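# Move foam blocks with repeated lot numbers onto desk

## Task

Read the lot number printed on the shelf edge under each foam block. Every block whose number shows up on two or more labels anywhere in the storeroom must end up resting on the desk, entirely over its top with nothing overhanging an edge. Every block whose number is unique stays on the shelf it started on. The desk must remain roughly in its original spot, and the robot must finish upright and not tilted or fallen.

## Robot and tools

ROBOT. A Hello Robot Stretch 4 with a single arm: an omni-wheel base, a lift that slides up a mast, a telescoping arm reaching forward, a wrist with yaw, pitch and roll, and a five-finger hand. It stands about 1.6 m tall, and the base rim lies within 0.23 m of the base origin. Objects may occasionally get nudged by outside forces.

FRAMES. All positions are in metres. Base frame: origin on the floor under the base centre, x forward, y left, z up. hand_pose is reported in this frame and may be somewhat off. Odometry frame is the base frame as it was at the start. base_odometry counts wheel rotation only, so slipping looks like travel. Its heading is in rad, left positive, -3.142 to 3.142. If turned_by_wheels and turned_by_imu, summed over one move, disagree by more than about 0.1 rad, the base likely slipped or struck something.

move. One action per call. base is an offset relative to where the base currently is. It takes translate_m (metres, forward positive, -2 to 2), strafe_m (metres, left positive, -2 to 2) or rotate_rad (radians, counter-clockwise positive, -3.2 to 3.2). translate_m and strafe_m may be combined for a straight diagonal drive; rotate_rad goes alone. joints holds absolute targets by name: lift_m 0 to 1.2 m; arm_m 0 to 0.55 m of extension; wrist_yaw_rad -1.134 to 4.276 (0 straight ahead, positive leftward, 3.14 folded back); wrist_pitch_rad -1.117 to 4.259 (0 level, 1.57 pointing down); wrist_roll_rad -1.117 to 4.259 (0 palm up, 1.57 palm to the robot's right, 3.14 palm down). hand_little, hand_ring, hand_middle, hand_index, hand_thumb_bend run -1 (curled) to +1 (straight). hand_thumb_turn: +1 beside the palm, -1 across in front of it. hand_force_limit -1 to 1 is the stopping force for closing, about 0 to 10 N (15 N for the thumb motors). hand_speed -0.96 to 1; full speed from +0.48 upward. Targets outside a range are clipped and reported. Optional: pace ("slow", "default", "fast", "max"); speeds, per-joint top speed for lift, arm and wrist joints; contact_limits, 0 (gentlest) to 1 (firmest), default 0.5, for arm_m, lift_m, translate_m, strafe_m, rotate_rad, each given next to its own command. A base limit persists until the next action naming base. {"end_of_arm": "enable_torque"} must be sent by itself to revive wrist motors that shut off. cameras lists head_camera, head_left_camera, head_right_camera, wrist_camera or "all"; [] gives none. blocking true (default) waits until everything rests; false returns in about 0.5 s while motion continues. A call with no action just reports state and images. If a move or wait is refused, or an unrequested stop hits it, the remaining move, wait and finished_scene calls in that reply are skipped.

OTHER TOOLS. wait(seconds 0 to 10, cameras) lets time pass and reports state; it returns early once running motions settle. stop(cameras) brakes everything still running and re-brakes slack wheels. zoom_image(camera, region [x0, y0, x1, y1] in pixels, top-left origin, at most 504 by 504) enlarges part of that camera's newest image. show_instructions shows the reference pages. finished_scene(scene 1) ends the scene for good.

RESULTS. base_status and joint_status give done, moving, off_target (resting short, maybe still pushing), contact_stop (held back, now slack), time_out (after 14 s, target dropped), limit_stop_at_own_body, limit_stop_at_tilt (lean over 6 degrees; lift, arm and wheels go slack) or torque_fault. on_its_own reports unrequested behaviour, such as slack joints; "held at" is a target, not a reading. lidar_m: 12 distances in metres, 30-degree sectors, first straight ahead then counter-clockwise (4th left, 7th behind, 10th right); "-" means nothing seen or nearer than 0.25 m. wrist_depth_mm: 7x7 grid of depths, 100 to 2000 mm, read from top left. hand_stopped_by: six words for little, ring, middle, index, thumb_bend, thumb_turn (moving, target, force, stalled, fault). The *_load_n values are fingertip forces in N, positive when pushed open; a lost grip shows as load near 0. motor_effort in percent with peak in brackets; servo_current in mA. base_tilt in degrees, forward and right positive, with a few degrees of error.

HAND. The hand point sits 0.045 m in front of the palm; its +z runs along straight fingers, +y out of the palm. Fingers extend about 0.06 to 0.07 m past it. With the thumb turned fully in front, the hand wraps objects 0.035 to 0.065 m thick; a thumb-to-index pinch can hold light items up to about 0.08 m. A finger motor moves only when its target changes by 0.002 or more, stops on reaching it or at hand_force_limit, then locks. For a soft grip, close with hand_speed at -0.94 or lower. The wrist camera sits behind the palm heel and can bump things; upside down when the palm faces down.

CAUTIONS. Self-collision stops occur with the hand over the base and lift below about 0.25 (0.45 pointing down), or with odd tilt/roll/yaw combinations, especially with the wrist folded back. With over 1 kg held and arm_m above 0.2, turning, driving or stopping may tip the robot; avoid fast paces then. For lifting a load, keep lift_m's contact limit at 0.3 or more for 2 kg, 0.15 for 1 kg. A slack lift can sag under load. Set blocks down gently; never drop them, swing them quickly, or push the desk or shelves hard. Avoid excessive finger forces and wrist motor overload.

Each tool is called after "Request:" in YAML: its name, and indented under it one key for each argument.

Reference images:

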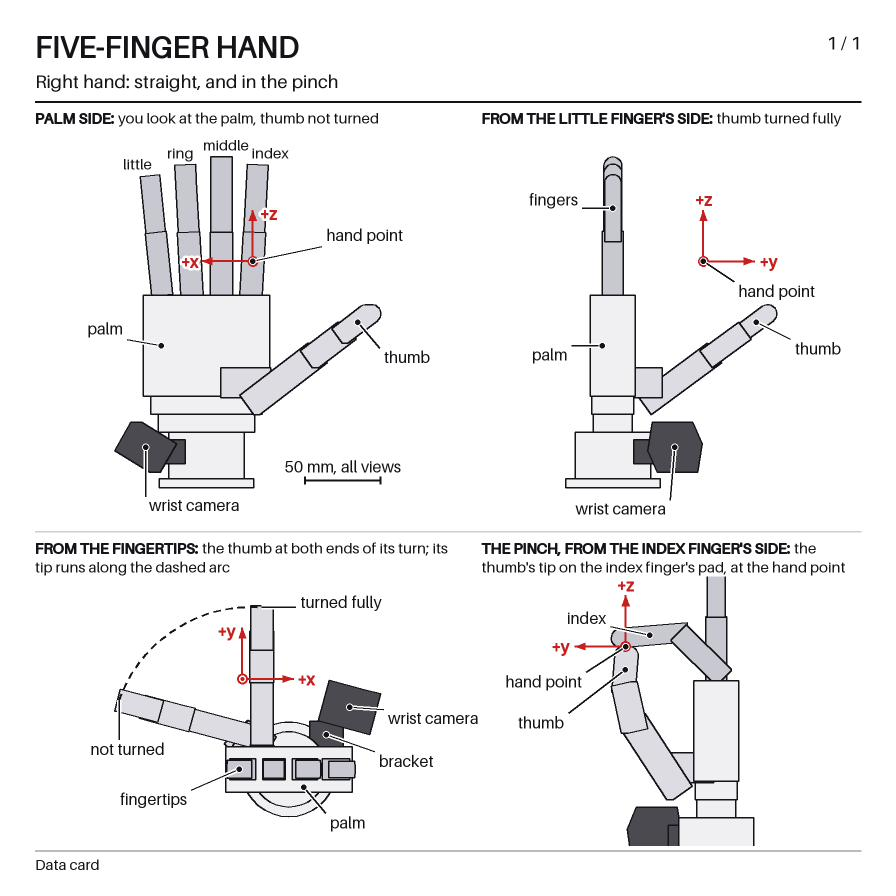

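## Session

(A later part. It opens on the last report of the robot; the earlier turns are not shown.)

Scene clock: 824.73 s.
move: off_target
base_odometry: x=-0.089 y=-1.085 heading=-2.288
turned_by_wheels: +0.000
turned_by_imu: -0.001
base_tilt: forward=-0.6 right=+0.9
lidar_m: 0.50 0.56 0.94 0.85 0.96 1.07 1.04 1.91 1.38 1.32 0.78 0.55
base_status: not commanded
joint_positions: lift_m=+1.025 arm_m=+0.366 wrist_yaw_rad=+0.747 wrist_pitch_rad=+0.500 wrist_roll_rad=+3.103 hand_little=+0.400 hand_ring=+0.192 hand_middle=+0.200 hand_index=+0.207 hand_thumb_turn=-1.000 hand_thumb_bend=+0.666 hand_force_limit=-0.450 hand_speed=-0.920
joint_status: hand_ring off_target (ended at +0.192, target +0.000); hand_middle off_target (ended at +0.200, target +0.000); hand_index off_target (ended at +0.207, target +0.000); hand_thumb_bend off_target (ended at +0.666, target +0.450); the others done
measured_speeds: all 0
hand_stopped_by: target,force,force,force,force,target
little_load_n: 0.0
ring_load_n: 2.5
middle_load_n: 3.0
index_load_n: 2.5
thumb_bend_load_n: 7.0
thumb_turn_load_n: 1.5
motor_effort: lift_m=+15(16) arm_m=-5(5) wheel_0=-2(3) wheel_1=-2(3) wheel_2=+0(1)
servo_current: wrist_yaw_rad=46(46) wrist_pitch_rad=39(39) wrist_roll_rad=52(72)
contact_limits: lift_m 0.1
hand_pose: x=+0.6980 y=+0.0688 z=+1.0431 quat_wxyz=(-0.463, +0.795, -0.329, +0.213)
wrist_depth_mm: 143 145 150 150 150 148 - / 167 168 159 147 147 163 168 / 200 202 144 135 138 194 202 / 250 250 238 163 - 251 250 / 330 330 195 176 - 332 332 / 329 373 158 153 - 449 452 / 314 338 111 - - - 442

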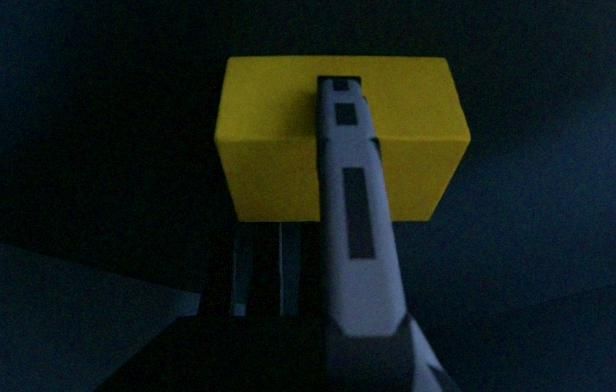

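Request:
move:
  joints: {"lift_m": 1.06}
  speeds: {"lift_m": 0.08}

Request:
move:
  joints: {"arm_m": 0.0}

Request:
move:
  base: {"translate_m": -0.35, "strafe_m": -0.33}
  joints: {"wrist_yaw_rad": 0.0}
  cameras: ["wrist_camera"]

Request:
move:
  base: {"rotate_rad": 1.571}

Request:
move:
  base: {"strafe_m": 1.48}
  cameras: ["wrist_camera", "head_camera"]

Scene clock: 837.93 s.
move: done
base_odometry: x=-0.089 y=-1.085 heading=-2.288
turned_by_wheels: +0.000
turned_by_imu: -0.001
base_tilt: forward=-0.5 right=+0.9
lidar_m: 0.54 0.56 0.94 0.87 0.92 1.05 1.02 1.92 1.37 1.32 0.76 0.56
base_status: not commanded
joint_positions: lift_m=+1.060 arm_m=+0.366 wrist_yaw_rad=+0.747 wrist_pitch_rad=+0.500 wrist_roll_rad=+3.103 hand_little=+0.400 hand_ring=+0.192 hand_middle=+0.200 hand_index=+0.207 hand_thumb_turn=-1.000 hand_thumb_bend=+0.666 hand_force_limit=-0.450 hand_speed=-0.920
joint_status: all done
measured_speeds: all 0
hand_stopped_by: target,force,force,force,force,target
little_load_n: 0.0
ring_load_n: 2.0
middle_load_n: 2.5
index_load_n: 2.0
thumb_bend_load_n: 8.0
thumb_turn_load_n: 1.5
motor_effort: lift_m=+25(30) arm_m=-5(5) wheel_0=-2(3) wheel_1=-2(3) wheel_2=+0(1)
servo_current: wrist_yaw_rad=46(46) wrist_pitch_rad=39(39) wrist_roll_rad=52(59)
hand_pose: x=+0.6980 y=+0.0688 z=+1.0778 quat_wxyz=(-0.463, +0.795, -0.329, +0.213)
wrist_depth_mm: 183 186 187 187 188 182 - / 209 211 200 147 147 205 211 / 250 253 144 135 138 244 252 / 310 312 297 163 - 314 315 / 345 382 193 176 - 415 418 / 327 375 159 153 - 504 462 / 314 338 111 - - - 442
pictures: none

Scene clock: 840.13 s.
move: done
base_odometry: x=-0.089 y=-1.085 heading=-2.288
turned_by_wheels: +0.000
turned_by_imu: +0.000
base_tilt: forward=-0.5 right=+0.9
lidar_m: 0.52 0.55 0.94 0.89 0.96 1.06 1.02 1.90 1.37 1.31 0.78 0.56
base_status: not commanded
joint_positions: lift_m=+1.060 arm_m=+0.000 wrist_yaw_rad=+0.747 wrist_pitch_rad=+0.500 wrist_roll_rad=+3.103 hand_little=+0.400 hand_ring=+0.192 hand_middle=+0.200 hand_index=+0.207 hand_thumb_turn=-1.000 hand_thumb_bend=+0.666 hand_force_limit=-0.450 hand_speed=-0.920
joint_status: all done
measured_speeds: all 0
hand_stopped_by: target,force,force,force,force,target
little_load_n: 0.0
ring_load_n: 2.5
middle_load_n: 2.5
index_load_n: 2.0
thumb_bend_load_n: 7.5
thumb_turn_load_n: 1.5
motor_effort: lift_m=+25(25) arm_m=-5(7) wheel_0=-2(3) wheel_1=-2(3) wheel_2=+0(1)
servo_current: wrist_yaw_rad=39(46) wrist_pitch_rad=33(39) wrist_roll_rad=59(65)
hand_pose: x=+0.3320 y=+0.0688 z=+1.0778 quat_wxyz=(-0.463, +0.795, -0.329, +0.213)
wrist_depth_mm: 691 676 683 715 1281 1281 - / 759 798 715 147 146 - - / 304 854 144 134 138 138 - / 317 336 362 163 - - - / 421 415 193 176 - - - / 603 609 158 153 - - - / 603 647 111 - - - -
pictures: none

Scene clock: 843.17 s.
move: done
base_odometry: x=-0.107 y=-0.605 heading=-2.288
turned_by_wheels: +0.000
turned_by_imu: +0.001
base_tilt: forward=-0.4 right=+1.0
lidar_m: 0.88 0.92 1.27 1.22 0.96 0.82 1.80 1.47 1.05 1.00 1.04 0.92
base_status: done
joint_positions: lift_m=+1.060 arm_m=+0.000 wrist_yaw_rad=+0.003 wrist_pitch_rad=+0.500 wrist_roll_rad=+3.103 hand_little=+0.400 hand_ring=+0.192 hand_middle=+0.200 hand_index=+0.207 hand_thumb_turn=-1.000 hand_thumb_bend=+0.666 hand_force_limit=-0.450 hand_speed=-0.920
joint_status: all done
measured_speeds: all 0
hand_stopped_by: target,force,force,force,force,target
little_load_n: 0.0
ring_load_n: 2.0
middle_load_n: 2.5
index_load_n: 2.0
thumb_bend_load_n: 7.5
thumb_turn_load_n: 1.5
motor_effort: lift_m=+24(25) arm_m=-5(5) wheel_0=+2(6) wheel_1=-3(16) wheel_2=+2(11)
servo_current: wrist_yaw_rad=39(130) wrist_pitch_rad=26(46) wrist_roll_rad=46(65)
hand_pose: x=+0.3360 y=-0.0585 z=+1.0778 quat_wxyz=(-0.354, +0.621, -0.596, +0.367)
wrist_depth_mm: 1182 1255 1205 1205 1229 1229 1182 / 1255 1366 1308 146 147 1336 1336 / - 1537 138 134 138 144 991 / 1205 1098 163 164 - 1118 1182 / 1205 - 181 177 - 1255 1255 / 707 699 156 153 - - 778 / - 110 110 - - - 1042

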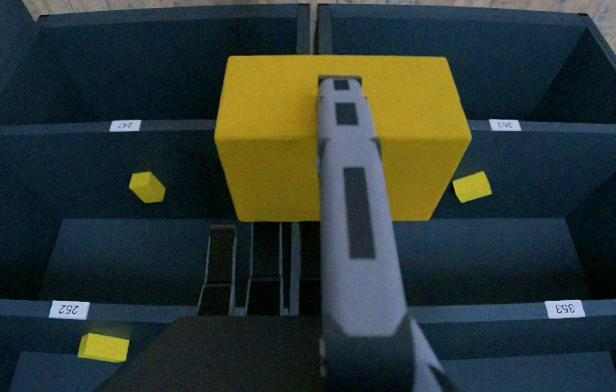

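Scene clock: 845.57 s.
move: done
base_odometry: x=-0.107 y=-0.605 heading=-0.718
turned_by_wheels: +1.570
turned_by_imu: +1.574
base_tilt: forward=-0.5 right=+0.9
lidar_m: 1.23 0.96 0.81 1.82 1.48 1.05 1.01 1.05 0.92 0.87 0.93 1.25
base_status: done
joint_positions: lift_m=+1.060 arm_m=+0.000 wrist_yaw_rad=+0.003 wrist_pitch_rad=+0.500 wrist_roll_rad=+3.103 hand_little=+0.400 hand_ring=+0.192 hand_middle=+0.200 hand_index=+0.207 hand_thumb_turn=-1.000 hand_thumb_bend=+0.666 hand_force_limit=-0.450 hand_speed=-0.920
joint_status: not commanded
measured_speeds: all 0
hand_stopped_by: target,force,force,force,force,target
little_load_n: 0.0
ring_load_n: 2.0
middle_load_n: 2.0
index_load_n: 2.0
thumb_bend_load_n: 7.5
thumb_turn_load_n: 2.0
motor_effort: lift_m=+24(25) arm_m=-5(5) wheel_0=+0(9) wheel_1=-4(13) wheel_2=-3(9)
servo_current: wrist_yaw_rad=46(52) wrist_pitch_rad=26(46) wrist_roll_rad=52(65)
hand_pose: x=+0.3360 y=-0.0585 z=+1.0779 quat_wxyz=(-0.354, +0.621, -0.596, +0.367)
wrist_depth_mm: 1308 1308 1308 1336 1336 1336 1308 / 1366 1464 154 147 147 1397 1430 / - 1336 138 135 138 138 - / - 1255 163 163 - - - / - 1160 181 176 - - - / - 1042 153 153 - - - / - 991 110 - - - -
pictures: none

Scene clock: 851.83 s.
move: done
base_odometry: x=+0.866 y=+0.511 heading=-0.718
turned_by_wheels: +0.000
turned_by_imu: +0.001
base_tilt: forward=-0.5 right=+0.9
lidar_m: 0.48 0.50 0.67 1.90 1.99 1.09 1.02 1.07 1.44 2.33 0.66 0.50
base_status: done
joint_positions: lift_m=+1.060 arm_m=+0.000 wrist_yaw_rad=+0.003 wrist_pitch_rad=+0.500 wrist_roll_rad=+3.103 hand_little=+0.400 hand_ring=+0.192 hand_middle=+0.200 hand_index=+0.207 hand_thumb_turn=-1.000 hand_thumb_bend=+0.666 hand_force_limit=-0.450 hand_speed=-0.920
joint_status: not commanded
measured_speeds: all 0
hand_stopped_by: target,force,force,force,force,target
little_load_n: 0.0
ring_load_n: 2.5
middle_load_n: 2.5
index_load_n: 2.0
thumb_bend_load_n: 7.5
thumb_turn_load_n: 2.0
motor_effort: lift_m=+24(24) arm_m=-5(5) wheel_0=+2(12) wheel_1=-1(15) wheel_2=+0(3)
servo_current: wrist_yaw_rad=46(52) wrist_pitch_rad=26(52) wrist_roll_rad=59(65)
hand_pose: x=+0.3360 y=-0.0585 z=+1.0779 quat_wxyz=(-0.354, +0.621, -0.596, +0.367)
wrist_depth_mm: 488 480 496 492 492 492 488 / 559 569 535 147 147 535 559 / 668 668 139 134 137 145 676 / - - 163 163 - - - / - - 181 176 - - - / - - 153 153 - - - / - - 111 - - - -
pictures: head_camera, wrist_camera

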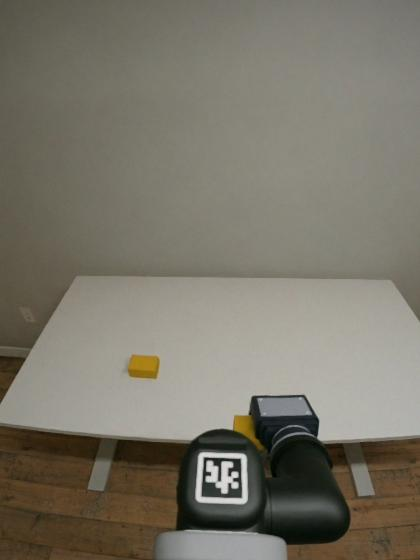

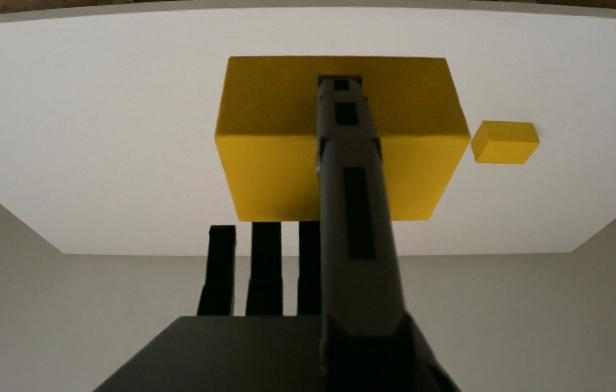

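Request:
move:
  joints: {"arm_m": 0.4, "lift_m": 0.85}

Request:
move:
  joints: {"lift_m": 0.764}
  speeds: {"lift_m": 0.1}
  contact_limits: {"lift_m": 0.0}
  cameras: ["wrist_camera"]

Request:
zoom_image:
  camera: "wrist_camera"
  region: [180, 0, 520, 160]

Scene clock: 860.43 s.
move: done
base_odometry: x=+0.866 y=+0.511 heading=-0.718
turned_by_wheels: +0.000
turned_by_imu: -0.001
base_tilt: forward=-0.4 right=+0.9
lidar_m: 0.44 0.48 0.66 1.89 1.99 1.07 1.00 1.06 1.45 2.35 0.69 0.49
base_status: not commanded
joint_positions: lift_m=+0.850 arm_m=+0.400 wrist_yaw_rad=+0.003 wrist_pitch_rad=+0.500 wrist_roll_rad=+3.103 hand_little=+0.400 hand_ring=+0.192 hand_middle=+0.200 hand_index=+0.207 hand_thumb_turn=-1.000 hand_thumb_bend=+0.666 hand_force_limit=-0.450 hand_speed=-0.920
joint_status: all done
measured_speeds: all 0
hand_stopped_by: target,force,force,force,force,target
little_load_n: 0.0
ring_load_n: 2.0
middle_load_n: 2.5
index_load_n: 2.0
thumb_bend_load_n: 7.5
thumb_turn_load_n: 1.5
motor_effort: lift_m=+16(23) arm_m=+5(7) wheel_0=+2(3) wheel_1=-2(2) wheel_2=+0(0)
servo_current: wrist_yaw_rad=46(52) wrist_pitch_rad=33(39) wrist_roll_rad=52(59)
hand_pose: x=+0.7358 y=-0.0585 z=+0.8686 quat_wxyz=(-0.354, +0.621, -0.596, +0.367)
wrist_depth_mm: 254 256 252 251 258 254 252 / 287 291 276 147 147 281 290 / 343 347 144 135 138 322 343 / 433 430 410 163 - 427 430 / 574 564 189 176 - 559 569 / - - 153 153 - - - / - - 110 - - - -
pictures: none

Scene clock: 861.90 s.
move: done
base_odometry: x=+0.866 y=+0.511 heading=-0.718
turned_by_wheels: +0.000
turned_by_imu: +0.000
base_tilt: forward=-0.4 right=+0.8
lidar_m: 0.46 0.47 0.65 1.89 1.99 1.07 1.02 1.06 1.42 2.36 0.68 0.47
base_status: not commanded
joint_positions: lift_m=+0.764 arm_m=+0.400 wrist_yaw_rad=+0.003 wrist_pitch_rad=+0.500 wrist_roll_rad=+3.103 hand_little=+0.400 hand_ring=+0.192 hand_middle=+0.200 hand_index=+0.207 hand_thumb_turn=-1.000 hand_thumb_bend=+0.666 hand_force_limit=-0.450 hand_speed=-0.920
joint_status: all done
measured_speeds: all 0
hand_stopped_by: target,force,force,force,force,target
little_load_n: -0.5
ring_load_n: 2.0
middle_load_n: 2.5
index_load_n: 2.0
thumb_bend_load_n: 7.5
thumb_turn_load_n: 2.0
motor_effort: lift_m=+16(18) arm_m=+5(5) wheel_0=+2(3) wheel_1=-2(2) wheel_2=+0(0)
servo_current: wrist_yaw_rad=46(52) wrist_pitch_rad=26(39) wrist_roll_rad=52(59)
contact_limits: lift_m 0
hand_pose: x=+0.7358 y=-0.0585 z=+0.7825 quat_wxyz=(-0.354, +0.621, -0.596, +0.367)
wrist_depth_mm: 153 155 156 160 160 154 - / 180 181 170 146 147 174 179 / 215 216 144 134 138 206 213 / 267 267 254 163 - 266 265 / 355 349 193 177 - 349 351 / 521 473 159 153 - 466 512 / - - 111 - - - -

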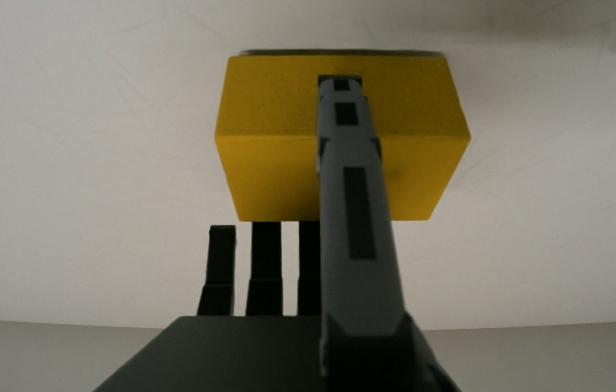

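Scaled by 1.482.

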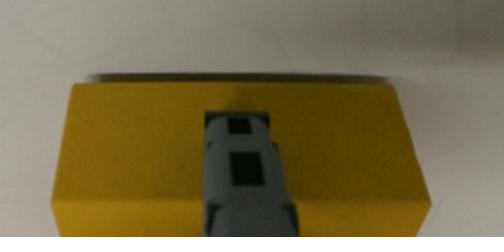

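Request:
move:
  joints: {"lift_m": 0.7565}
  speeds: {"lift_m": 0.05}
  contact_limits: {"lift_m": 0.0}
  cameras: ["wrist_camera"]

Request:
zoom_image:
  camera: "wrist_camera"
  region: [180, 0, 520, 160]

Request:
move:
  joints: {"lift_m": 0.754}
  speeds: {"lift_m": 0.03}
  contact_limits: {"lift_m": 0.0}
  cameras: ["wrist_camera"]

Request:
zoom_image:
  camera: "wrist_camera"
  region: [180, 0, 520, 160]

Scene clock: 872.17 s.
move: done
base_odometry: x=+0.866 y=+0.511 heading=-0.718
turned_by_wheels: +0.000
turned_by_imu: -0.001
base_tilt: forward=-0.4 right=+0.9
lidar_m: 0.45 0.48 0.63 1.89 1.99 1.06 1.00 1.05 1.45 2.35 0.67 0.49
base_status: not commanded
joint_positions: lift_m=+0.757 arm_m=+0.400 wrist_yaw_rad=+0.003 wrist_pitch_rad=+0.500 wrist_roll_rad=+3.103 hand_little=+0.400 hand_ring=+0.192 hand_middle=+0.200 hand_index=+0.207 hand_thumb_turn=-1.000 hand_thumb_bend=+0.666 hand_force_limit=-0.450 hand_speed=-0.920
joint_status: all done
measured_speeds: all 0
hand_stopped_by: target,force,force,force,force,target
little_load_n: 0.0
ring_load_n: 2.5
middle_load_n: 2.5
index_load_n: 2.0
thumb_bend_load_n: 8.0
thumb_turn_load_n: 2.0
motor_effort: lift_m=+16(16) arm_m=+5(5) wheel_0=+2(2) wheel_1=-2(2) wheel_2=+0(0)
servo_current: wrist_yaw_rad=46(46) wrist_pitch_rad=46(46) wrist_roll_rad=46(59)
contact_limits: lift_m 0
hand_pose: x=+0.7358 y=-0.0585 z=+0.7751 quat_wxyz=(-0.354, +0.621, -0.596, +0.367)
wrist_depth_mm: 145 147 148 152 151 150 - / 170 176 161 147 147 164 169 / 204 204 144 134 138 195 202 / 253 253 241 163 - 251 251 / 334 332 193 176 - 329 330 / 500 484 159 153 - 442 488 / - - 110 - - - -

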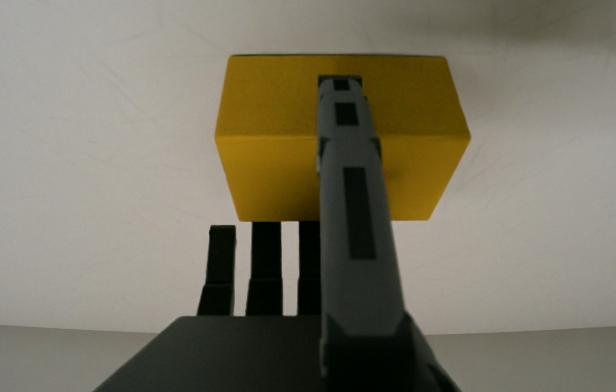

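Scaled by 1.482.

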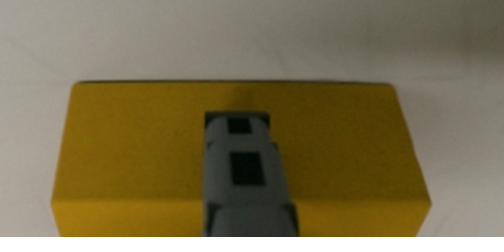

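Scene clock: 872.63 s.
move: done
base_odometry: x=+0.866 y=+0.511 heading=-0.718
turned_by_wheels: +0.000
turned_by_imu: +0.000
base_tilt: forward=-0.5 right=+0.9
lidar_m: 0.45 0.47 0.67 1.88 2.00 1.07 1.01 1.05 1.42 2.37 0.69 0.48
base_status: not commanded
joint_positions: lift_m=+0.754 arm_m=+0.400 wrist_yaw_rad=+0.003 wrist_pitch_rad=+0.500 wrist_roll_rad=+3.103 hand_little=+0.400 hand_ring=+0.192 hand_middle=+0.200 hand_index=+0.207 hand_thumb_turn=-1.000 hand_thumb_bend=+0.666 hand_force_limit=-0.450 hand_speed=-0.920
joint_status: all done
measured_speeds: all 0
hand_stopped_by: target,force,force,force,force,target
little_load_n: 0.0
ring_load_n: 2.5
middle_load_n: 3.0
index_load_n: 2.0
thumb_bend_load_n: 7.0
thumb_turn_load_n: 1.0
motor_effort: lift_m=+15(16) arm_m=+5(5) wheel_0=+2(3) wheel_1=-1(2) wheel_2=+0(0)
servo_current: wrist_yaw_rad=39(46) wrist_pitch_rad=33(39) wrist_roll_rad=52(59)
contact_limits: lift_m 0
hand_pose: x=+0.7358 y=-0.0585 z=+0.7726 quat_wxyz=(-0.354, +0.621, -0.596, +0.367)
wrist_depth_mm: 144 144 145 151 150 148 - / 166 168 159 147 147 164 167 / 200 202 144 135 137 193 200 / 249 250 237 163 - 250 250 / 329 329 193 177 - 330 332 / 484 488 159 153 - 442 488 / - - 110 - - - -

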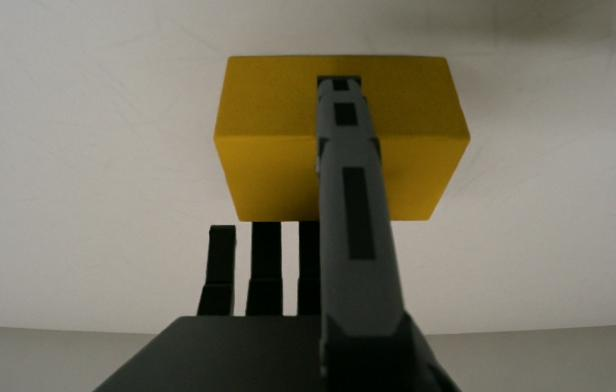

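Scaled by 1.482.

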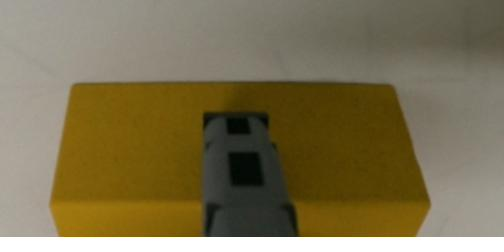

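Request:
move:
  joints: {"hand_thumb_bend": 0.75, "hand_index": 0.4, "hand_middle": 0.4, "hand_ring": 0.4, "hand_speed": -0.92}
  cameras: ["wrist_camera"]

Request:
move:
  joints: {"lift_m": 0.85}
  speeds: {"lift_m": 0.1}
  cameras: ["wrist_camera"]

Scene clock: 883.60 s.
move: done
base_odometry: x=+0.866 y=+0.511 heading=-0.718
turned_by_wheels: +0.000
turned_by_imu: -0.001
base_tilt: forward=-0.5 right=+0.9
lidar_m: 0.46 0.47 0.63 1.88 2.00 1.05 1.02 1.05 1.43 2.33 0.67 0.49
base_status: not commanded
joint_positions: lift_m=+0.754 arm_m=+0.400 wrist_yaw_rad=+0.003 wrist_pitch_rad=+0.500 wrist_roll_rad=+3.103 hand_little=+0.400 hand_ring=+0.400 hand_middle=+0.400 hand_index=+0.400 hand_thumb_turn=-1.000 hand_thumb_bend=+0.750 hand_force_limit=-0.450 hand_speed=-0.920
joint_status: all done
measured_speeds: all 0
hand_stopped_by: target,target,target,target,target,target
little_load_n: 0.0
ring_load_n: 0.0
middle_load_n: 0.0
index_load_n: -0.5
thumb_bend_load_n: 0.0
thumb_turn_load_n: 0.0
motor_effort: lift_m=+15(16) arm_m=+5(5) wheel_0=+2(3) wheel_1=-2(2) wheel_2=+0(0)
servo_current: wrist_yaw_rad=46(52) wrist_pitch_rad=33(39) wrist_roll_rad=52(59)
contact_limits: lift_m 0
hand_pose: x=+0.7358 y=-0.0585 z=+0.7726 quat_wxyz=(-0.354, +0.621, -0.596, +0.367)
wrist_depth_mm: 145 144 145 149 148 147 - / 166 167 158 150 150 163 167 / 199 200 143 137 138 194 200 / 246 247 237 162 - 249 248 / 324 324 193 183 - 327 330 / 484 473 163 156 - 436 492 / - - 111 - - - -

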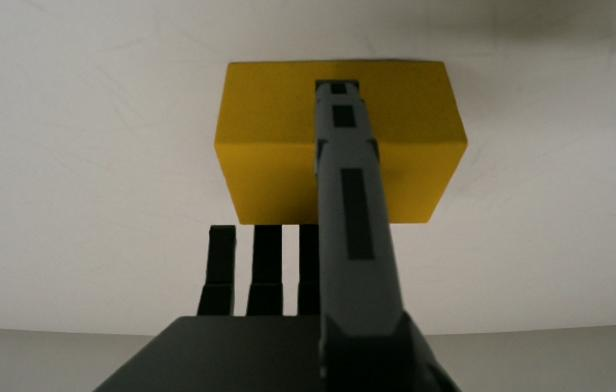

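Scene clock: 885.17 s.
move: done
base_odometry: x=+0.866 y=+0.511 heading=-0.718
turned_by_wheels: +0.000
turned_by_imu: +0.000
base_tilt: forward=-0.5 right=+0.9
lidar_m: 0.45 0.47 0.67 1.90 1.97 1.05 1.00 1.06 1.45 2.35 0.68 0.48
base_status: not commanded
joint_positions: lift_m=+0.850 arm_m=+0.400 wrist_yaw_rad=+0.003 wrist_pitch_rad=+0.500 wrist_roll_rad=+3.103 hand_little=+0.400 hand_ring=+0.400 hand_middle=+0.400 hand_index=+0.400 hand_thumb_turn=-1.000 hand_thumb_bend=+0.750 hand_force_limit=-0.450 hand_speed=-0.920
joint_status: all done
measured_speeds: all 0
hand_stopped_by: target,target,target,target,target,target
little_load_n: 0.0
ring_load_n: 0.0
middle_load_n: 0.0
index_load_n: 0.0
thumb_bend_load_n: 0.0
thumb_turn_load_n: 0.5
motor_effort: lift_m=+25(28) arm_m=+5(5) wheel_0=+3(3) wheel_1=-1(2) wheel_2=+0(0)
servo_current: wrist_yaw_rad=46(52) wrist_pitch_rad=33(39) wrist_roll_rad=52(65)
hand_pose: x=+0.7358 y=-0.0585 z=+0.8678 quat_wxyz=(-0.354, +0.621, -0.596, +0.367)
wrist_depth_mm: 251 254 250 207 206 254 254 / 286 289 289 226 276 290 289 / 342 345 349 338 - 349 347 / 430 427 430 407 - 430 427 / 569 564 192 184 - 559 569 / - - 156 156 - - - / - - 111 - - - -

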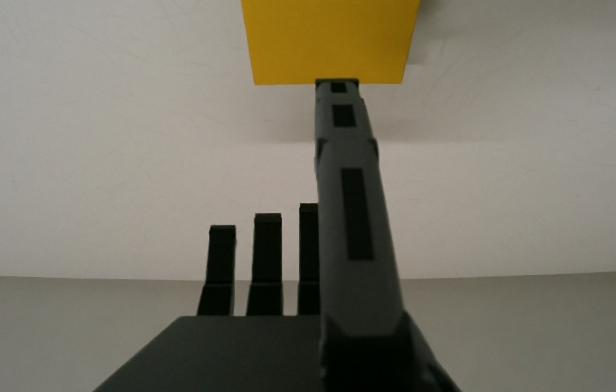

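Request:
move:
  joints: {"arm_m": 0.0, "hand_index": 1, "hand_middle": 1, "hand_ring": 1, "hand_little": 1, "hand_thumb_bend": 1, "hand_thumb_turn": 1, "hand_speed": -0.3}

Request:
move:
  base: {"strafe_m": -1.45}

Request:
move:
  base: {"rotate_rad": -1.57}
  joints: {"lift_m": 0.78}

Request:
move:
  base: {"translate_m": 0.38, "strafe_m": 0.338}
  joints: {"wrist_yaw_rad": 0.68}
  cameras: ["wrist_camera", "head_camera"]

Scene clock: 917.57 s.
move: done
base_odometry: x=+0.866 y=+0.511 heading=-0.718
turned_by_wheels: +0.000
turned_by_imu: -0.001
base_tilt: forward=-0.5 right=+0.9
lidar_m: 0.45 0.46 0.65 1.89 1.99 1.05 1.01 1.06 1.45 2.35 0.68 0.46
base_status: not commanded
joint_positions: lift_m=+0.850 arm_m=+0.000 wrist_yaw_rad=+0.003 wrist_pitch_rad=+0.500 wrist_roll_rad=+3.103 hand_little=+1.000 hand_ring=+1.000 hand_middle=+1.000 hand_index=+1.000 hand_thumb_turn=+1.000 hand_thumb_bend=+1.000 hand_force_limit=-0.450 hand_speed=-0.300
joint_status: all done
measured_speeds: all 0
hand_stopped_by: target,target,target,target,target,target
little_load_n: 0.0
ring_load_n: 0.0
middle_load_n: 0.0
index_load_n: 0.0
thumb_bend_load_n: 0.0
thumb_turn_load_n: 0.0
motor_effort: lift_m=+25(25) arm_m=-5(7) wheel_0=+3(3) wheel_1=-2(2) wheel_2=+0(0)
servo_current: wrist_yaw_rad=39(46) wrist_pitch_rad=26(39) wrist_roll_rad=46(65)
hand_pose: x=+0.3360 y=-0.0585 z=+0.8678 quat_wxyz=(-0.354, +0.621, -0.596, +0.367)
wrist_depth_mm: 1025 1042 1042 1042 1042 1042 1025 / 960 1205 1205 1229 1182 1255 1118 / 368 364 366 366 366 366 364 / 430 433 430 436 436 439 430 / 569 574 564 535 569 549 - / - - 175 173 192 - - / - - 110 110 - - -
pictures: none

Scene clock: 923.73 s.
move: done
base_odometry: x=-0.088 y=-0.582 heading=-0.718
turned_by_wheels: +0.000
turned_by_imu: -0.004
base_tilt: forward=-0.5 right=+0.9
lidar_m: 1.22 0.88 0.78 1.81 1.48 1.07 0.99 1.05 0.97 0.91 0.95 1.27
base_status: done
joint_positions: lift_m=+0.850 arm_m=+0.000 wrist_yaw_rad=+0.003 wrist_pitch_rad=+0.500 wrist_roll_rad=+3.103 hand_little=+1.000 hand_ring=+1.000 hand_middle=+1.000 hand_index=+1.000 hand_thumb_turn=+1.000 hand_thumb_bend=+1.000 hand_force_limit=-0.450 hand_speed=-0.300
joint_status: not commanded
measured_speeds: all 0
hand_stopped_by: target,target,target,target,target,target
little_load_n: 0.0
ring_load_n: 0.0
middle_load_n: 0.0
index_load_n: 0.0
thumb_bend_load_n: 0.0
thumb_turn_load_n: 0.0
motor_effort: lift_m=+24(25) arm_m=-5(5) wheel_0=+1(12) wheel_1=-3(16) wheel_2=+0(3)
servo_current: wrist_yaw_rad=39(52) wrist_pitch_rad=26(46) wrist_roll_rad=59(65)
hand_pose: x=+0.3360 y=-0.0585 z=+0.8679 quat_wxyz=(-0.354, +0.621, -0.596, +0.367)
wrist_depth_mm: 1060 1042 1078 1060 1078 1078 1060 / 1205 1182 1182 1229 1205 1229 1205 / 1366 1366 1430 1336 1366 - - / - 1255 - - - - - / - 1138 - - 1118 - - / - 1060 133 171 191 - - / - 976 111 110 - - -
pictures: none

Scene clock: 925.80 s.
move: done
base_odometry: x=-0.088 y=-0.582 heading=-2.287
turned_by_wheels: -1.570
turned_by_imu: -1.573
base_tilt: forward=-0.4 right=+0.9
lidar_m: 0.91 0.96 1.26 1.22 0.88 0.78 1.82 1.46 1.05 1.00 1.04 0.97
base_status: done
joint_positions: lift_m=+0.780 arm_m=+0.000 wrist_yaw_rad=+0.003 wrist_pitch_rad=+0.500 wrist_roll_rad=+3.103 hand_little=+1.000 hand_ring=+1.000 hand_middle=+1.000 hand_index=+1.000 hand_thumb_turn=+1.000 hand_thumb_bend=+1.000 hand_force_limit=-0.450 hand_speed=-0.300
joint_status: all done
measured_speeds: all 0
hand_stopped_by: target,target,target,target,target,target
little_load_n: 0.0
ring_load_n: 0.0
middle_load_n: 0.0
index_load_n: 0.0
thumb_bend_load_n: 0.0
thumb_turn_load_n: 0.0
motor_effort: lift_m=+16(21) arm_m=-5(5) wheel_0=+2(9) wheel_1=+1(14) wheel_2=+2(13)
servo_current: wrist_yaw_rad=39(46) wrist_pitch_rad=39(46) wrist_roll_rad=52(59)
hand_pose: x=+0.3360 y=-0.0585 z=+0.7985 quat_wxyz=(-0.354, +0.621, -0.596, +0.367)
wrist_depth_mm: 976 991 991 991 1008 1008 991 / 1078 1078 1098 1060 1098 1078 1060 / 1182 1229 1205 1118 1229 1255 1205 / 1281 - - 891 1397 1430 1397 / 878 854 842 809 854 854 - / - - 133 172 1042 - - / - - 110 110 - - -
pictures: none

Scene clock: 928.93 s.
move: done
base_odometry: x=-0.082 y=-1.090 heading=-2.287
turned_by_wheels: +0.000
turned_by_imu: +0.000
base_tilt: forward=-0.5 right=+0.8
lidar_m: 0.53 0.55 0.94 0.87 0.92 1.05 1.02 1.94 1.40 1.34 0.80 0.56
base_status: done
joint_positions: lift_m=+0.780 arm_m=+0.000 wrist_yaw_rad=+0.677 wrist_pitch_rad=+0.500 wrist_roll_rad=+3.103 hand_little=+1.000 hand_ring=+1.000 hand_middle=+1.000 hand_index=+1.000 hand_thumb_turn=+1.000 hand_thumb_bend=+1.000 hand_force_limit=-0.450 hand_speed=-0.300
joint_status: all done
measured_speeds: all 0
hand_stopped_by: target,target,target,target,target,target
little_load_n: 0.0
ring_load_n: 0.0
middle_load_n: 0.0
index_load_n: 0.0
thumb_bend_load_n: 0.0
thumb_turn_load_n: 0.0
motor_effort: lift_m=+17(17) arm_m=-5(5) wheel_0=-1(7) wheel_1=+1(14) wheel_2=+1(11)
servo_current: wrist_yaw_rad=46(111) wrist_pitch_rad=33(39) wrist_roll_rad=52(65)
hand_pose: x=+0.3364 y=+0.0574 z=+0.7985 quat_wxyz=(-0.456, +0.783, -0.357, +0.229)
wrist_depth_mm: 382 402 891 904 917 1008 960 / 439 442 462 1008 1025 1138 - / 525 535 530 559 597 - - / 647 603 654 654 661 - - / 661 750 820 831 - - - / 627 707 198 173 - - - / 597 640 111 110 - - -
pictures: head_camera, wrist_camera

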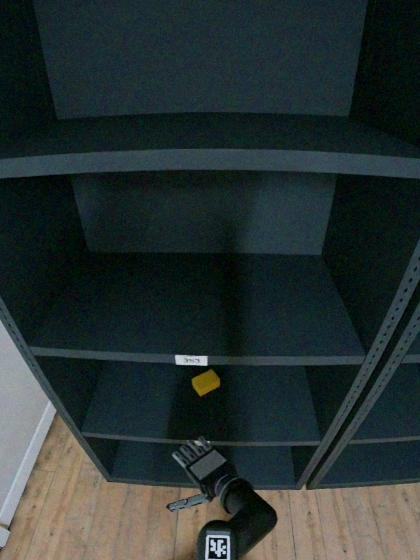

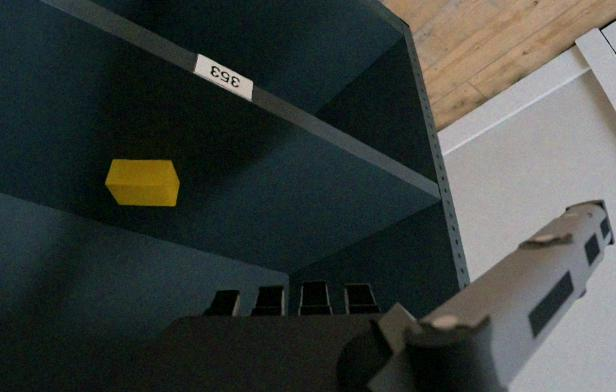

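Request:
zoom_image:
  camera: "wrist_camera"
  region: [180, 30, 280, 120]

Scaled by 5.040.

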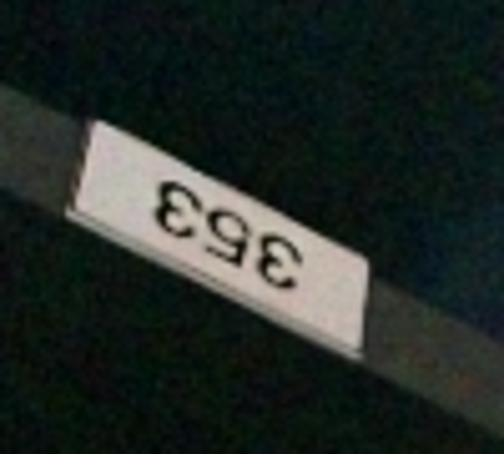

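Request:
move:
  joints: {"lift_m": 0.66}

Request:
move:
  joints: {"arm_m": 0.28}
  cameras: ["wrist_camera"]

Scene clock: 945.63 s.
move: done
base_odometry: x=-0.082 y=-1.090 heading=-2.287
turned_by_wheels: +0.000
turned_by_imu: -0.001
base_tilt: forward=-0.5 right=+0.9
lidar_m: 0.52 0.55 0.93 0.87 0.94 1.06 1.02 1.93 1.40 1.33 0.77 0.56
base_status: not commanded
joint_positions: lift_m=+0.660 arm_m=+0.000 wrist_yaw_rad=+0.677 wrist_pitch_rad=+0.500 wrist_roll_rad=+3.103 hand_little=+1.000 hand_ring=+1.000 hand_middle=+1.000 hand_index=+1.000 hand_thumb_turn=+1.000 hand_thumb_bend=+1.000 hand_force_limit=-0.450 hand_speed=-0.300
joint_status: all done
measured_speeds: all 0
hand_stopped_by: target,target,target,target,target,target
little_load_n: 0.0
ring_load_n: 0.0
middle_load_n: 0.0
index_load_n: 0.0
thumb_bend_load_n: 0.0
thumb_turn_load_n: 0.0
motor_effort: lift_m=+16(18) arm_m=-4(5) wheel_0=-1(1) wheel_1=+1(1) wheel_2=+1(1)
servo_current: wrist_yaw_rad=39(46) wrist_pitch_rad=33(39) wrist_roll_rad=52(65)
hand_pose: x=+0.3364 y=+0.0574 z=+0.6785 quat_wxyz=(-0.456, +0.783, -0.357, +0.229)
wrist_depth_mm: 741 768 768 768 820 854 854 / 327 842 878 891 878 976 917 / 343 362 976 1025 - 1138 - / 424 427 427 469 - - - / 564 500 554 559 580 - - / 627 691 198 172 191 - - / 603 640 111 110 - - -
pictures: none

Scene clock: 947.60 s.
move: done
base_odometry: x=-0.082 y=-1.090 heading=-2.287
turned_by_wheels: +0.000
turned_by_imu: +0.000
base_tilt: forward=-0.5 right=+0.9
lidar_m: 0.52 0.55 0.93 0.87 0.93 1.05 1.03 1.90 1.39 1.32 0.77 0.56
base_status: not commanded
joint_positions: lift_m=+0.660 arm_m=+0.280 wrist_yaw_rad=+0.677 wrist_pitch_rad=+0.500 wrist_roll_rad=+3.103 hand_little=+1.000 hand_ring=+1.000 hand_middle=+1.000 hand_index=+1.000 hand_thumb_turn=+1.000 hand_thumb_bend=+1.000 hand_force_limit=-0.450 hand_speed=-0.300
joint_status: all done
measured_speeds: all 0
hand_stopped_by: target,target,target,target,target,target
little_load_n: 0.0
ring_load_n: 0.0
middle_load_n: 0.0
index_load_n: 0.0
thumb_bend_load_n: 0.0
thumb_turn_load_n: 0.0
motor_effort: lift_m=+16(16) arm_m=+5(7) wheel_0=-1(2) wheel_1=+1(2) wheel_2=+1(1)
servo_current: wrist_yaw_rad=46(46) wrist_pitch_rad=33(46) wrist_roll_rad=52(59)
hand_pose: x=+0.6162 y=+0.0574 z=+0.6785 quat_wxyz=(-0.456, +0.783, -0.357, +0.229)
wrist_depth_mm: 243 245 254 255 254 251 - / 283 287 289 287 290 286 294 / 340 330 301 345 342 343 340 / 421 424 338 427 427 424 421 / 421 477 521 549 549 530 - / 402 452 198 172 191 - - / 379 404 111 110 - - -

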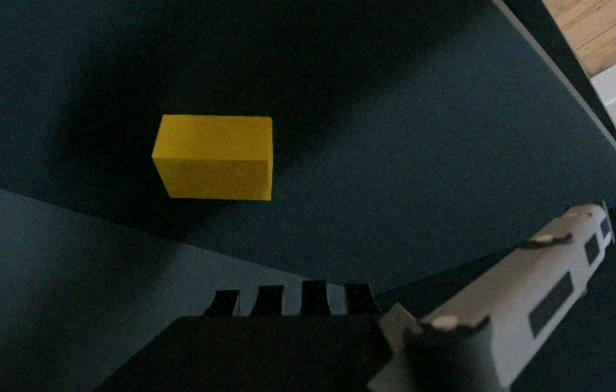

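Request:
move:
  base: {"strafe_m": 0.029}
  joints: {"wrist_yaw_rad": 0.635, "lift_m": 0.605}

Request:
move:
  joints: {"arm_m": 0.42}
  cameras: ["wrist_camera"]

Scene clock: 971.57 s.
move: done
base_odometry: x=-0.061 y=-1.109 heading=-2.287
turned_by_wheels: +0.001
turned_by_imu: +0.000
base_tilt: forward=-0.4 right=+0.8
lidar_m: 0.51 0.56 0.90 0.83 0.91 1.06 0.99 1.95 1.44 1.35 0.77 0.55
base_status: done
joint_positions: lift_m=+0.605 arm_m=+0.280 wrist_yaw_rad=+0.638 wrist_pitch_rad=+0.500 wrist_roll_rad=+3.103 hand_little=+1.000 hand_ring=+1.000 hand_middle=+1.000 hand_index=+1.000 hand_thumb_turn=+1.000 hand_thumb_bend=+1.000 hand_force_limit=-0.450 hand_speed=-0.300
joint_status: all done
measured_speeds: all 0
hand_stopped_by: target,target,target,target,target,target
little_load_n: -0.5
ring_load_n: 0.0
middle_load_n: -0.5
index_load_n: 0.0
thumb_bend_load_n: 0.0
thumb_turn_load_n: 0.0
motor_effort: lift_m=+15(19) arm_m=+5(5) wheel_0=+2(10) wheel_1=+3(11) wheel_2=+2(3)
servo_current: wrist_yaw_rad=33(72) wrist_pitch_rad=33(46) wrist_roll_rad=52(59)
hand_pose: x=+0.6184 y=+0.0508 z=+0.6236 quat_wxyz=(-0.451, +0.776, -0.372, +0.238)
wrist_depth_mm: 187 189 192 187 191 190 - / 214 216 218 217 216 216 223 / 257 257 259 262 258 258 256 / 319 263 266 322 320 320 319 / 404 415 413 418 418 418 - / 402 452 198 172 517 - - / 379 407 110 110 - - -
pictures: none

Scene clock: 973.03 s.
move: done
base_odometry: x=-0.061 y=-1.109 heading=-2.287
turned_by_wheels: +0.000
turned_by_imu: +0.000
base_tilt: forward=-0.4 right=+0.8
lidar_m: 0.52 0.57 0.90 0.84 0.91 1.06 1.01 1.96 1.44 1.36 0.75 0.55
base_status: not commanded
joint_positions: lift_m=+0.605 arm_m=+0.420 wrist_yaw_rad=+0.638 wrist_pitch_rad=+0.500 wrist_roll_rad=+3.103 hand_little=+1.000 hand_ring=+1.000 hand_middle=+1.000 hand_index=+1.000 hand_thumb_turn=+1.000 hand_thumb_bend=+1.000 hand_force_limit=-0.450 hand_speed=-0.300
joint_status: all done
measured_speeds: all 0
hand_stopped_by: target,target,target,target,target,target
little_load_n: 0.0
ring_load_n: 0.0
middle_load_n: 0.0
index_load_n: 0.0
thumb_bend_load_n: 0.0
thumb_turn_load_n: 0.0
motor_effort: lift_m=+16(16) arm_m=+5(7) wheel_0=+2(3) wheel_1=+3(3) wheel_2=+2(2)
servo_current: wrist_yaw_rad=46(46) wrist_pitch_rad=33(39) wrist_roll_rad=52(59)
hand_pose: x=+0.7583 y=+0.0508 z=+0.6236 quat_wxyz=(-0.451, +0.776, -0.372, +0.238)
wrist_depth_mm: 187 189 174 174 181 184 - / 213 215 162 163 169 216 214 / 256 257 197 190 248 256 257 / 306 319 320 319 317 320 317 / 300 342 382 413 415 415 - / 285 317 198 172 504 - - / 271 290 110 110 - - -

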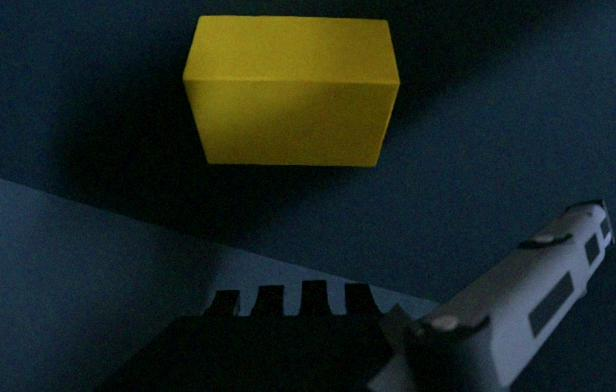

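Request:
move:
  base: {"strafe_m": -0.0105}
  joints: {"arm_m": 0.427, "lift_m": 0.5695}
  speeds: {"lift_m": 0.05}
  contact_limits: {"lift_m": 0.1}
  cameras: ["wrist_camera"]

Scene clock: 984.63 s.
move: done
base_odometry: x=-0.068 y=-1.102 heading=-2.287
turned_by_wheels: +0.000
turned_by_imu: -0.002
base_tilt: forward=-0.5 right=+0.8
lidar_m: 0.52 0.56 0.93 0.85 0.91 1.06 1.02 1.95 1.40 1.36 0.76 0.56
base_status: done
joint_positions: lift_m=+0.570 arm_m=+0.427 wrist_yaw_rad=+0.638 wrist_pitch_rad=+0.500 wrist_roll_rad=+3.103 hand_little=+1.000 hand_ring=+1.000 hand_middle=+1.000 hand_index=+1.000 hand_thumb_turn=+1.000 hand_thumb_bend=+1.000 hand_force_limit=-0.450 hand_speed=-0.300
joint_status: all done
measured_speeds: all 0
hand_stopped_by: target,target,target,target,target,target
little_load_n: 0.0
ring_load_n: 0.0
middle_load_n: 0.0
index_load_n: 0.0
thumb_bend_load_n: 0.0
thumb_turn_load_n: 0.0
motor_effort: lift_m=+15(20) arm_m=+5(7) wheel_0=-1(10) wheel_1=-2(11) wheel_2=+0(2)
servo_current: wrist_yaw_rad=46(46) wrist_pitch_rad=33(39) wrist_roll_rad=52(59)
contact_limits: lift_m 0.1
hand_pose: x=+0.7654 y=+0.0508 z=+0.5881 quat_wxyz=(-0.451, +0.776, -0.372, +0.238)
wrist_depth_mm: - 146 147 151 150 146 - / 168 170 160 158 158 169 168 / 203 204 147 145 145 202 202 / 253 252 182 166 166 251 250 / 296 317 327 327 325 330 - / 278 310 198 172 399 - - / 266 283 111 110 - - -

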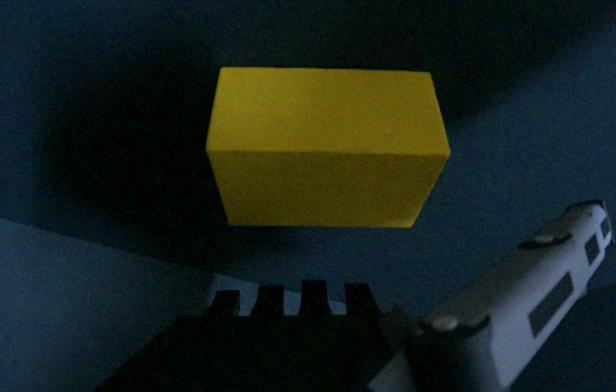

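Request:
move:
  joints: {"hand_thumb_turn": -1.0, "hand_speed": -0.8, "hand_force_limit": -0.6, "lift_m": 0.568}
  speeds: {"lift_m": 0.05}
  contact_limits: {"lift_m": 0.1}

Request:
move:
  joints: {"hand_index": 0.4, "hand_middle": 0.4, "hand_ring": 0.4, "hand_little": 0.4, "hand_thumb_bend": 0.75, "hand_speed": -0.8}

Request:
move:
  joints: {"hand_index": 0.0, "hand_middle": 0.0, "hand_ring": 0.0, "hand_thumb_bend": 0.45, "hand_speed": -0.92, "hand_force_limit": -0.45}
  cameras: ["wrist_camera"]

Scene clock: 997.53 s.
move: done
base_odometry: x=-0.068 y=-1.102 heading=-2.287
turned_by_wheels: +0.000
turned_by_imu: -0.001
base_tilt: forward=-0.4 right=+0.9
lidar_m: 0.53 0.55 0.93 0.85 0.91 1.09 1.03 1.94 1.43 1.34 0.78 0.56
base_status: not commanded
joint_positions: lift_m=+0.568 arm_m=+0.427 wrist_yaw_rad=+0.638 wrist_pitch_rad=+0.500 wrist_roll_rad=+3.103 hand_little=+1.000 hand_ring=+1.000 hand_middle=+1.000 hand_index=+1.000 hand_thumb_turn=-1.000 hand_thumb_bend=+1.000 hand_force_limit=-0.600 hand_speed=-0.800
joint_status: all done
measured_speeds: all 0
hand_stopped_by: target,target,target,target,target,target
little_load_n: 0.0
ring_load_n: 0.0
middle_load_n: 0.0
index_load_n: 0.0
thumb_bend_load_n: 0.0
thumb_turn_load_n: 0.0
motor_effort: lift_m=+16(18) arm_m=+5(5) wheel_0=-1(1) wheel_1=-3(4) wheel_2=+0(0)
servo_current: wrist_yaw_rad=39(52) wrist_pitch_rad=39(39) wrist_roll_rad=52(72)
contact_limits: lift_m 0.1
hand_pose: x=+0.7654 y=+0.0508 z=+0.5865 quat_wxyz=(-0.451, +0.776, -0.372, +0.238)
wrist_depth_mm: 142 147 145 145 144 144 - / 166 168 158 153 156 167 167 / 200 200 147 143 - 199 200 / 249 248 179 162 - 248 260 / 293 315 324 325 - 325 329 / 279 310 198 171 - 439 449 / 266 283 111 - - - 442
pictures: none

Scene clock: 999.10 s.
move: done
base_odometry: x=-0.068 y=-1.102 heading=-2.287
turned_by_wheels: +0.000
turned_by_imu: +0.000
base_tilt: forward=-0.4 right=+0.9
lidar_m: 0.52 0.56 0.92 0.85 0.92 1.07 1.01 1.95 1.40 1.35 0.77 0.55
base_status: not commanded
joint_positions: lift_m=+0.568 arm_m=+0.427 wrist_yaw_rad=+0.638 wrist_pitch_rad=+0.500 wrist_roll_rad=+3.103 hand_little=+0.400 hand_ring=+0.400 hand_middle=+0.400 hand_index=+0.400 hand_thumb_turn=-1.000 hand_thumb_bend=+0.750 hand_force_limit=-0.600 hand_speed=-0.800
joint_status: all done
measured_speeds: all 0
hand_stopped_by: target,target,target,target,target,target
little_load_n: 0.0
ring_load_n: 0.0
middle_load_n: -0.5
index_load_n: 0.0
thumb_bend_load_n: 0.0
thumb_turn_load_n: 0.0
motor_effort: lift_m=+16(16) arm_m=+5(5) wheel_0=+0(1) wheel_1=-3(3) wheel_2=+0(0)
servo_current: wrist_yaw_rad=39(46) wrist_pitch_rad=33(39) wrist_roll_rad=59(65)
contact_limits: lift_m 0.1
hand_pose: x=+0.7654 y=+0.0508 z=+0.5865 quat_wxyz=(-0.451, +0.776, -0.372, +0.238)
wrist_depth_mm: 142 147 145 145 148 144 - / 167 167 158 151 158 167 166 / 200 201 147 142 142 200 200 / 249 249 180 162 - 248 259 / 293 314 196 182 - 327 327 / 279 310 162 155 - 442 445 / 265 285 111 - - - 439
pictures: none

Scene clock: 1000.87 s.
move: off_target
base_odometry: x=-0.068 y=-1.102 heading=-2.287
turned_by_wheels: +0.000
turned_by_imu: +0.000
base_tilt: forward=-0.5 right=+0.9
lidar_m: 0.52 0.56 0.90 0.84 0.93 1.07 1.02 1.96 1.41 1.34 0.80 0.55
base_status: not commanded
joint_positions: lift_m=+0.568 arm_m=+0.427 wrist_yaw_rad=+0.638 wrist_pitch_rad=+0.500 wrist_roll_rad=+3.103 hand_little=+0.400 hand_ring=+0.192 hand_middle=+0.207 hand_index=+0.207 hand_thumb_turn=-1.000 hand_thumb_bend=+0.666 hand_force_limit=-0.450 hand_speed=-0.920
joint_status: hand_ring off_target (ended at +0.192, target +0.000); hand_middle off_target (ended at +0.207, target +0.000); hand_index off_target (ended at +0.207, target +0.000); hand_thumb_bend off_target (ended at +0.666, target +0.450); the others done
measured_speeds: all 0
hand_stopped_by: target,force,force,force,force,target
little_load_n: 0.0
ring_load_n: 3.0
middle_load_n: 2.0
index_load_n: 2.5
thumb_bend_load_n: 7.5
thumb_turn_load_n: 1.0
motor_effort: lift_m=+16(16) arm_m=+5(5) wheel_0=-1(1) wheel_1=-3(3) wheel_2=+0(0)
servo_current: wrist_yaw_rad=46(52) wrist_pitch_rad=26(39) wrist_roll_rad=59(65)
contact_limits: lift_m 0.1
hand_pose: x=+0.7654 y=+0.0508 z=+0.5865 quat_wxyz=(-0.451, +0.776, -0.372, +0.238)
wrist_depth_mm: 147 145 149 146 150 146 - / 168 170 151 147 147 169 168 / 210 203 139 135 138 203 203 / 251 252 230 164 - 253 264 / 293 319 196 176 - 330 334 / 278 315 159 153 - 488 452 / 264 285 110 - - - 439

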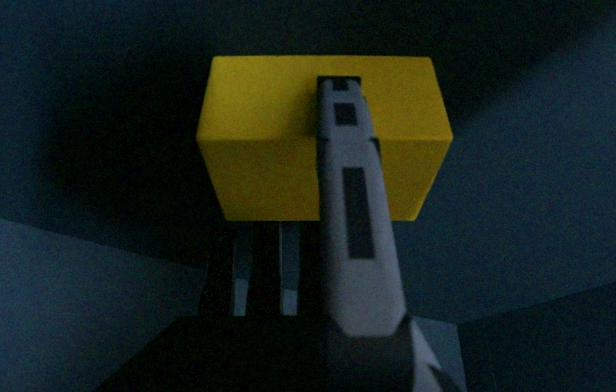

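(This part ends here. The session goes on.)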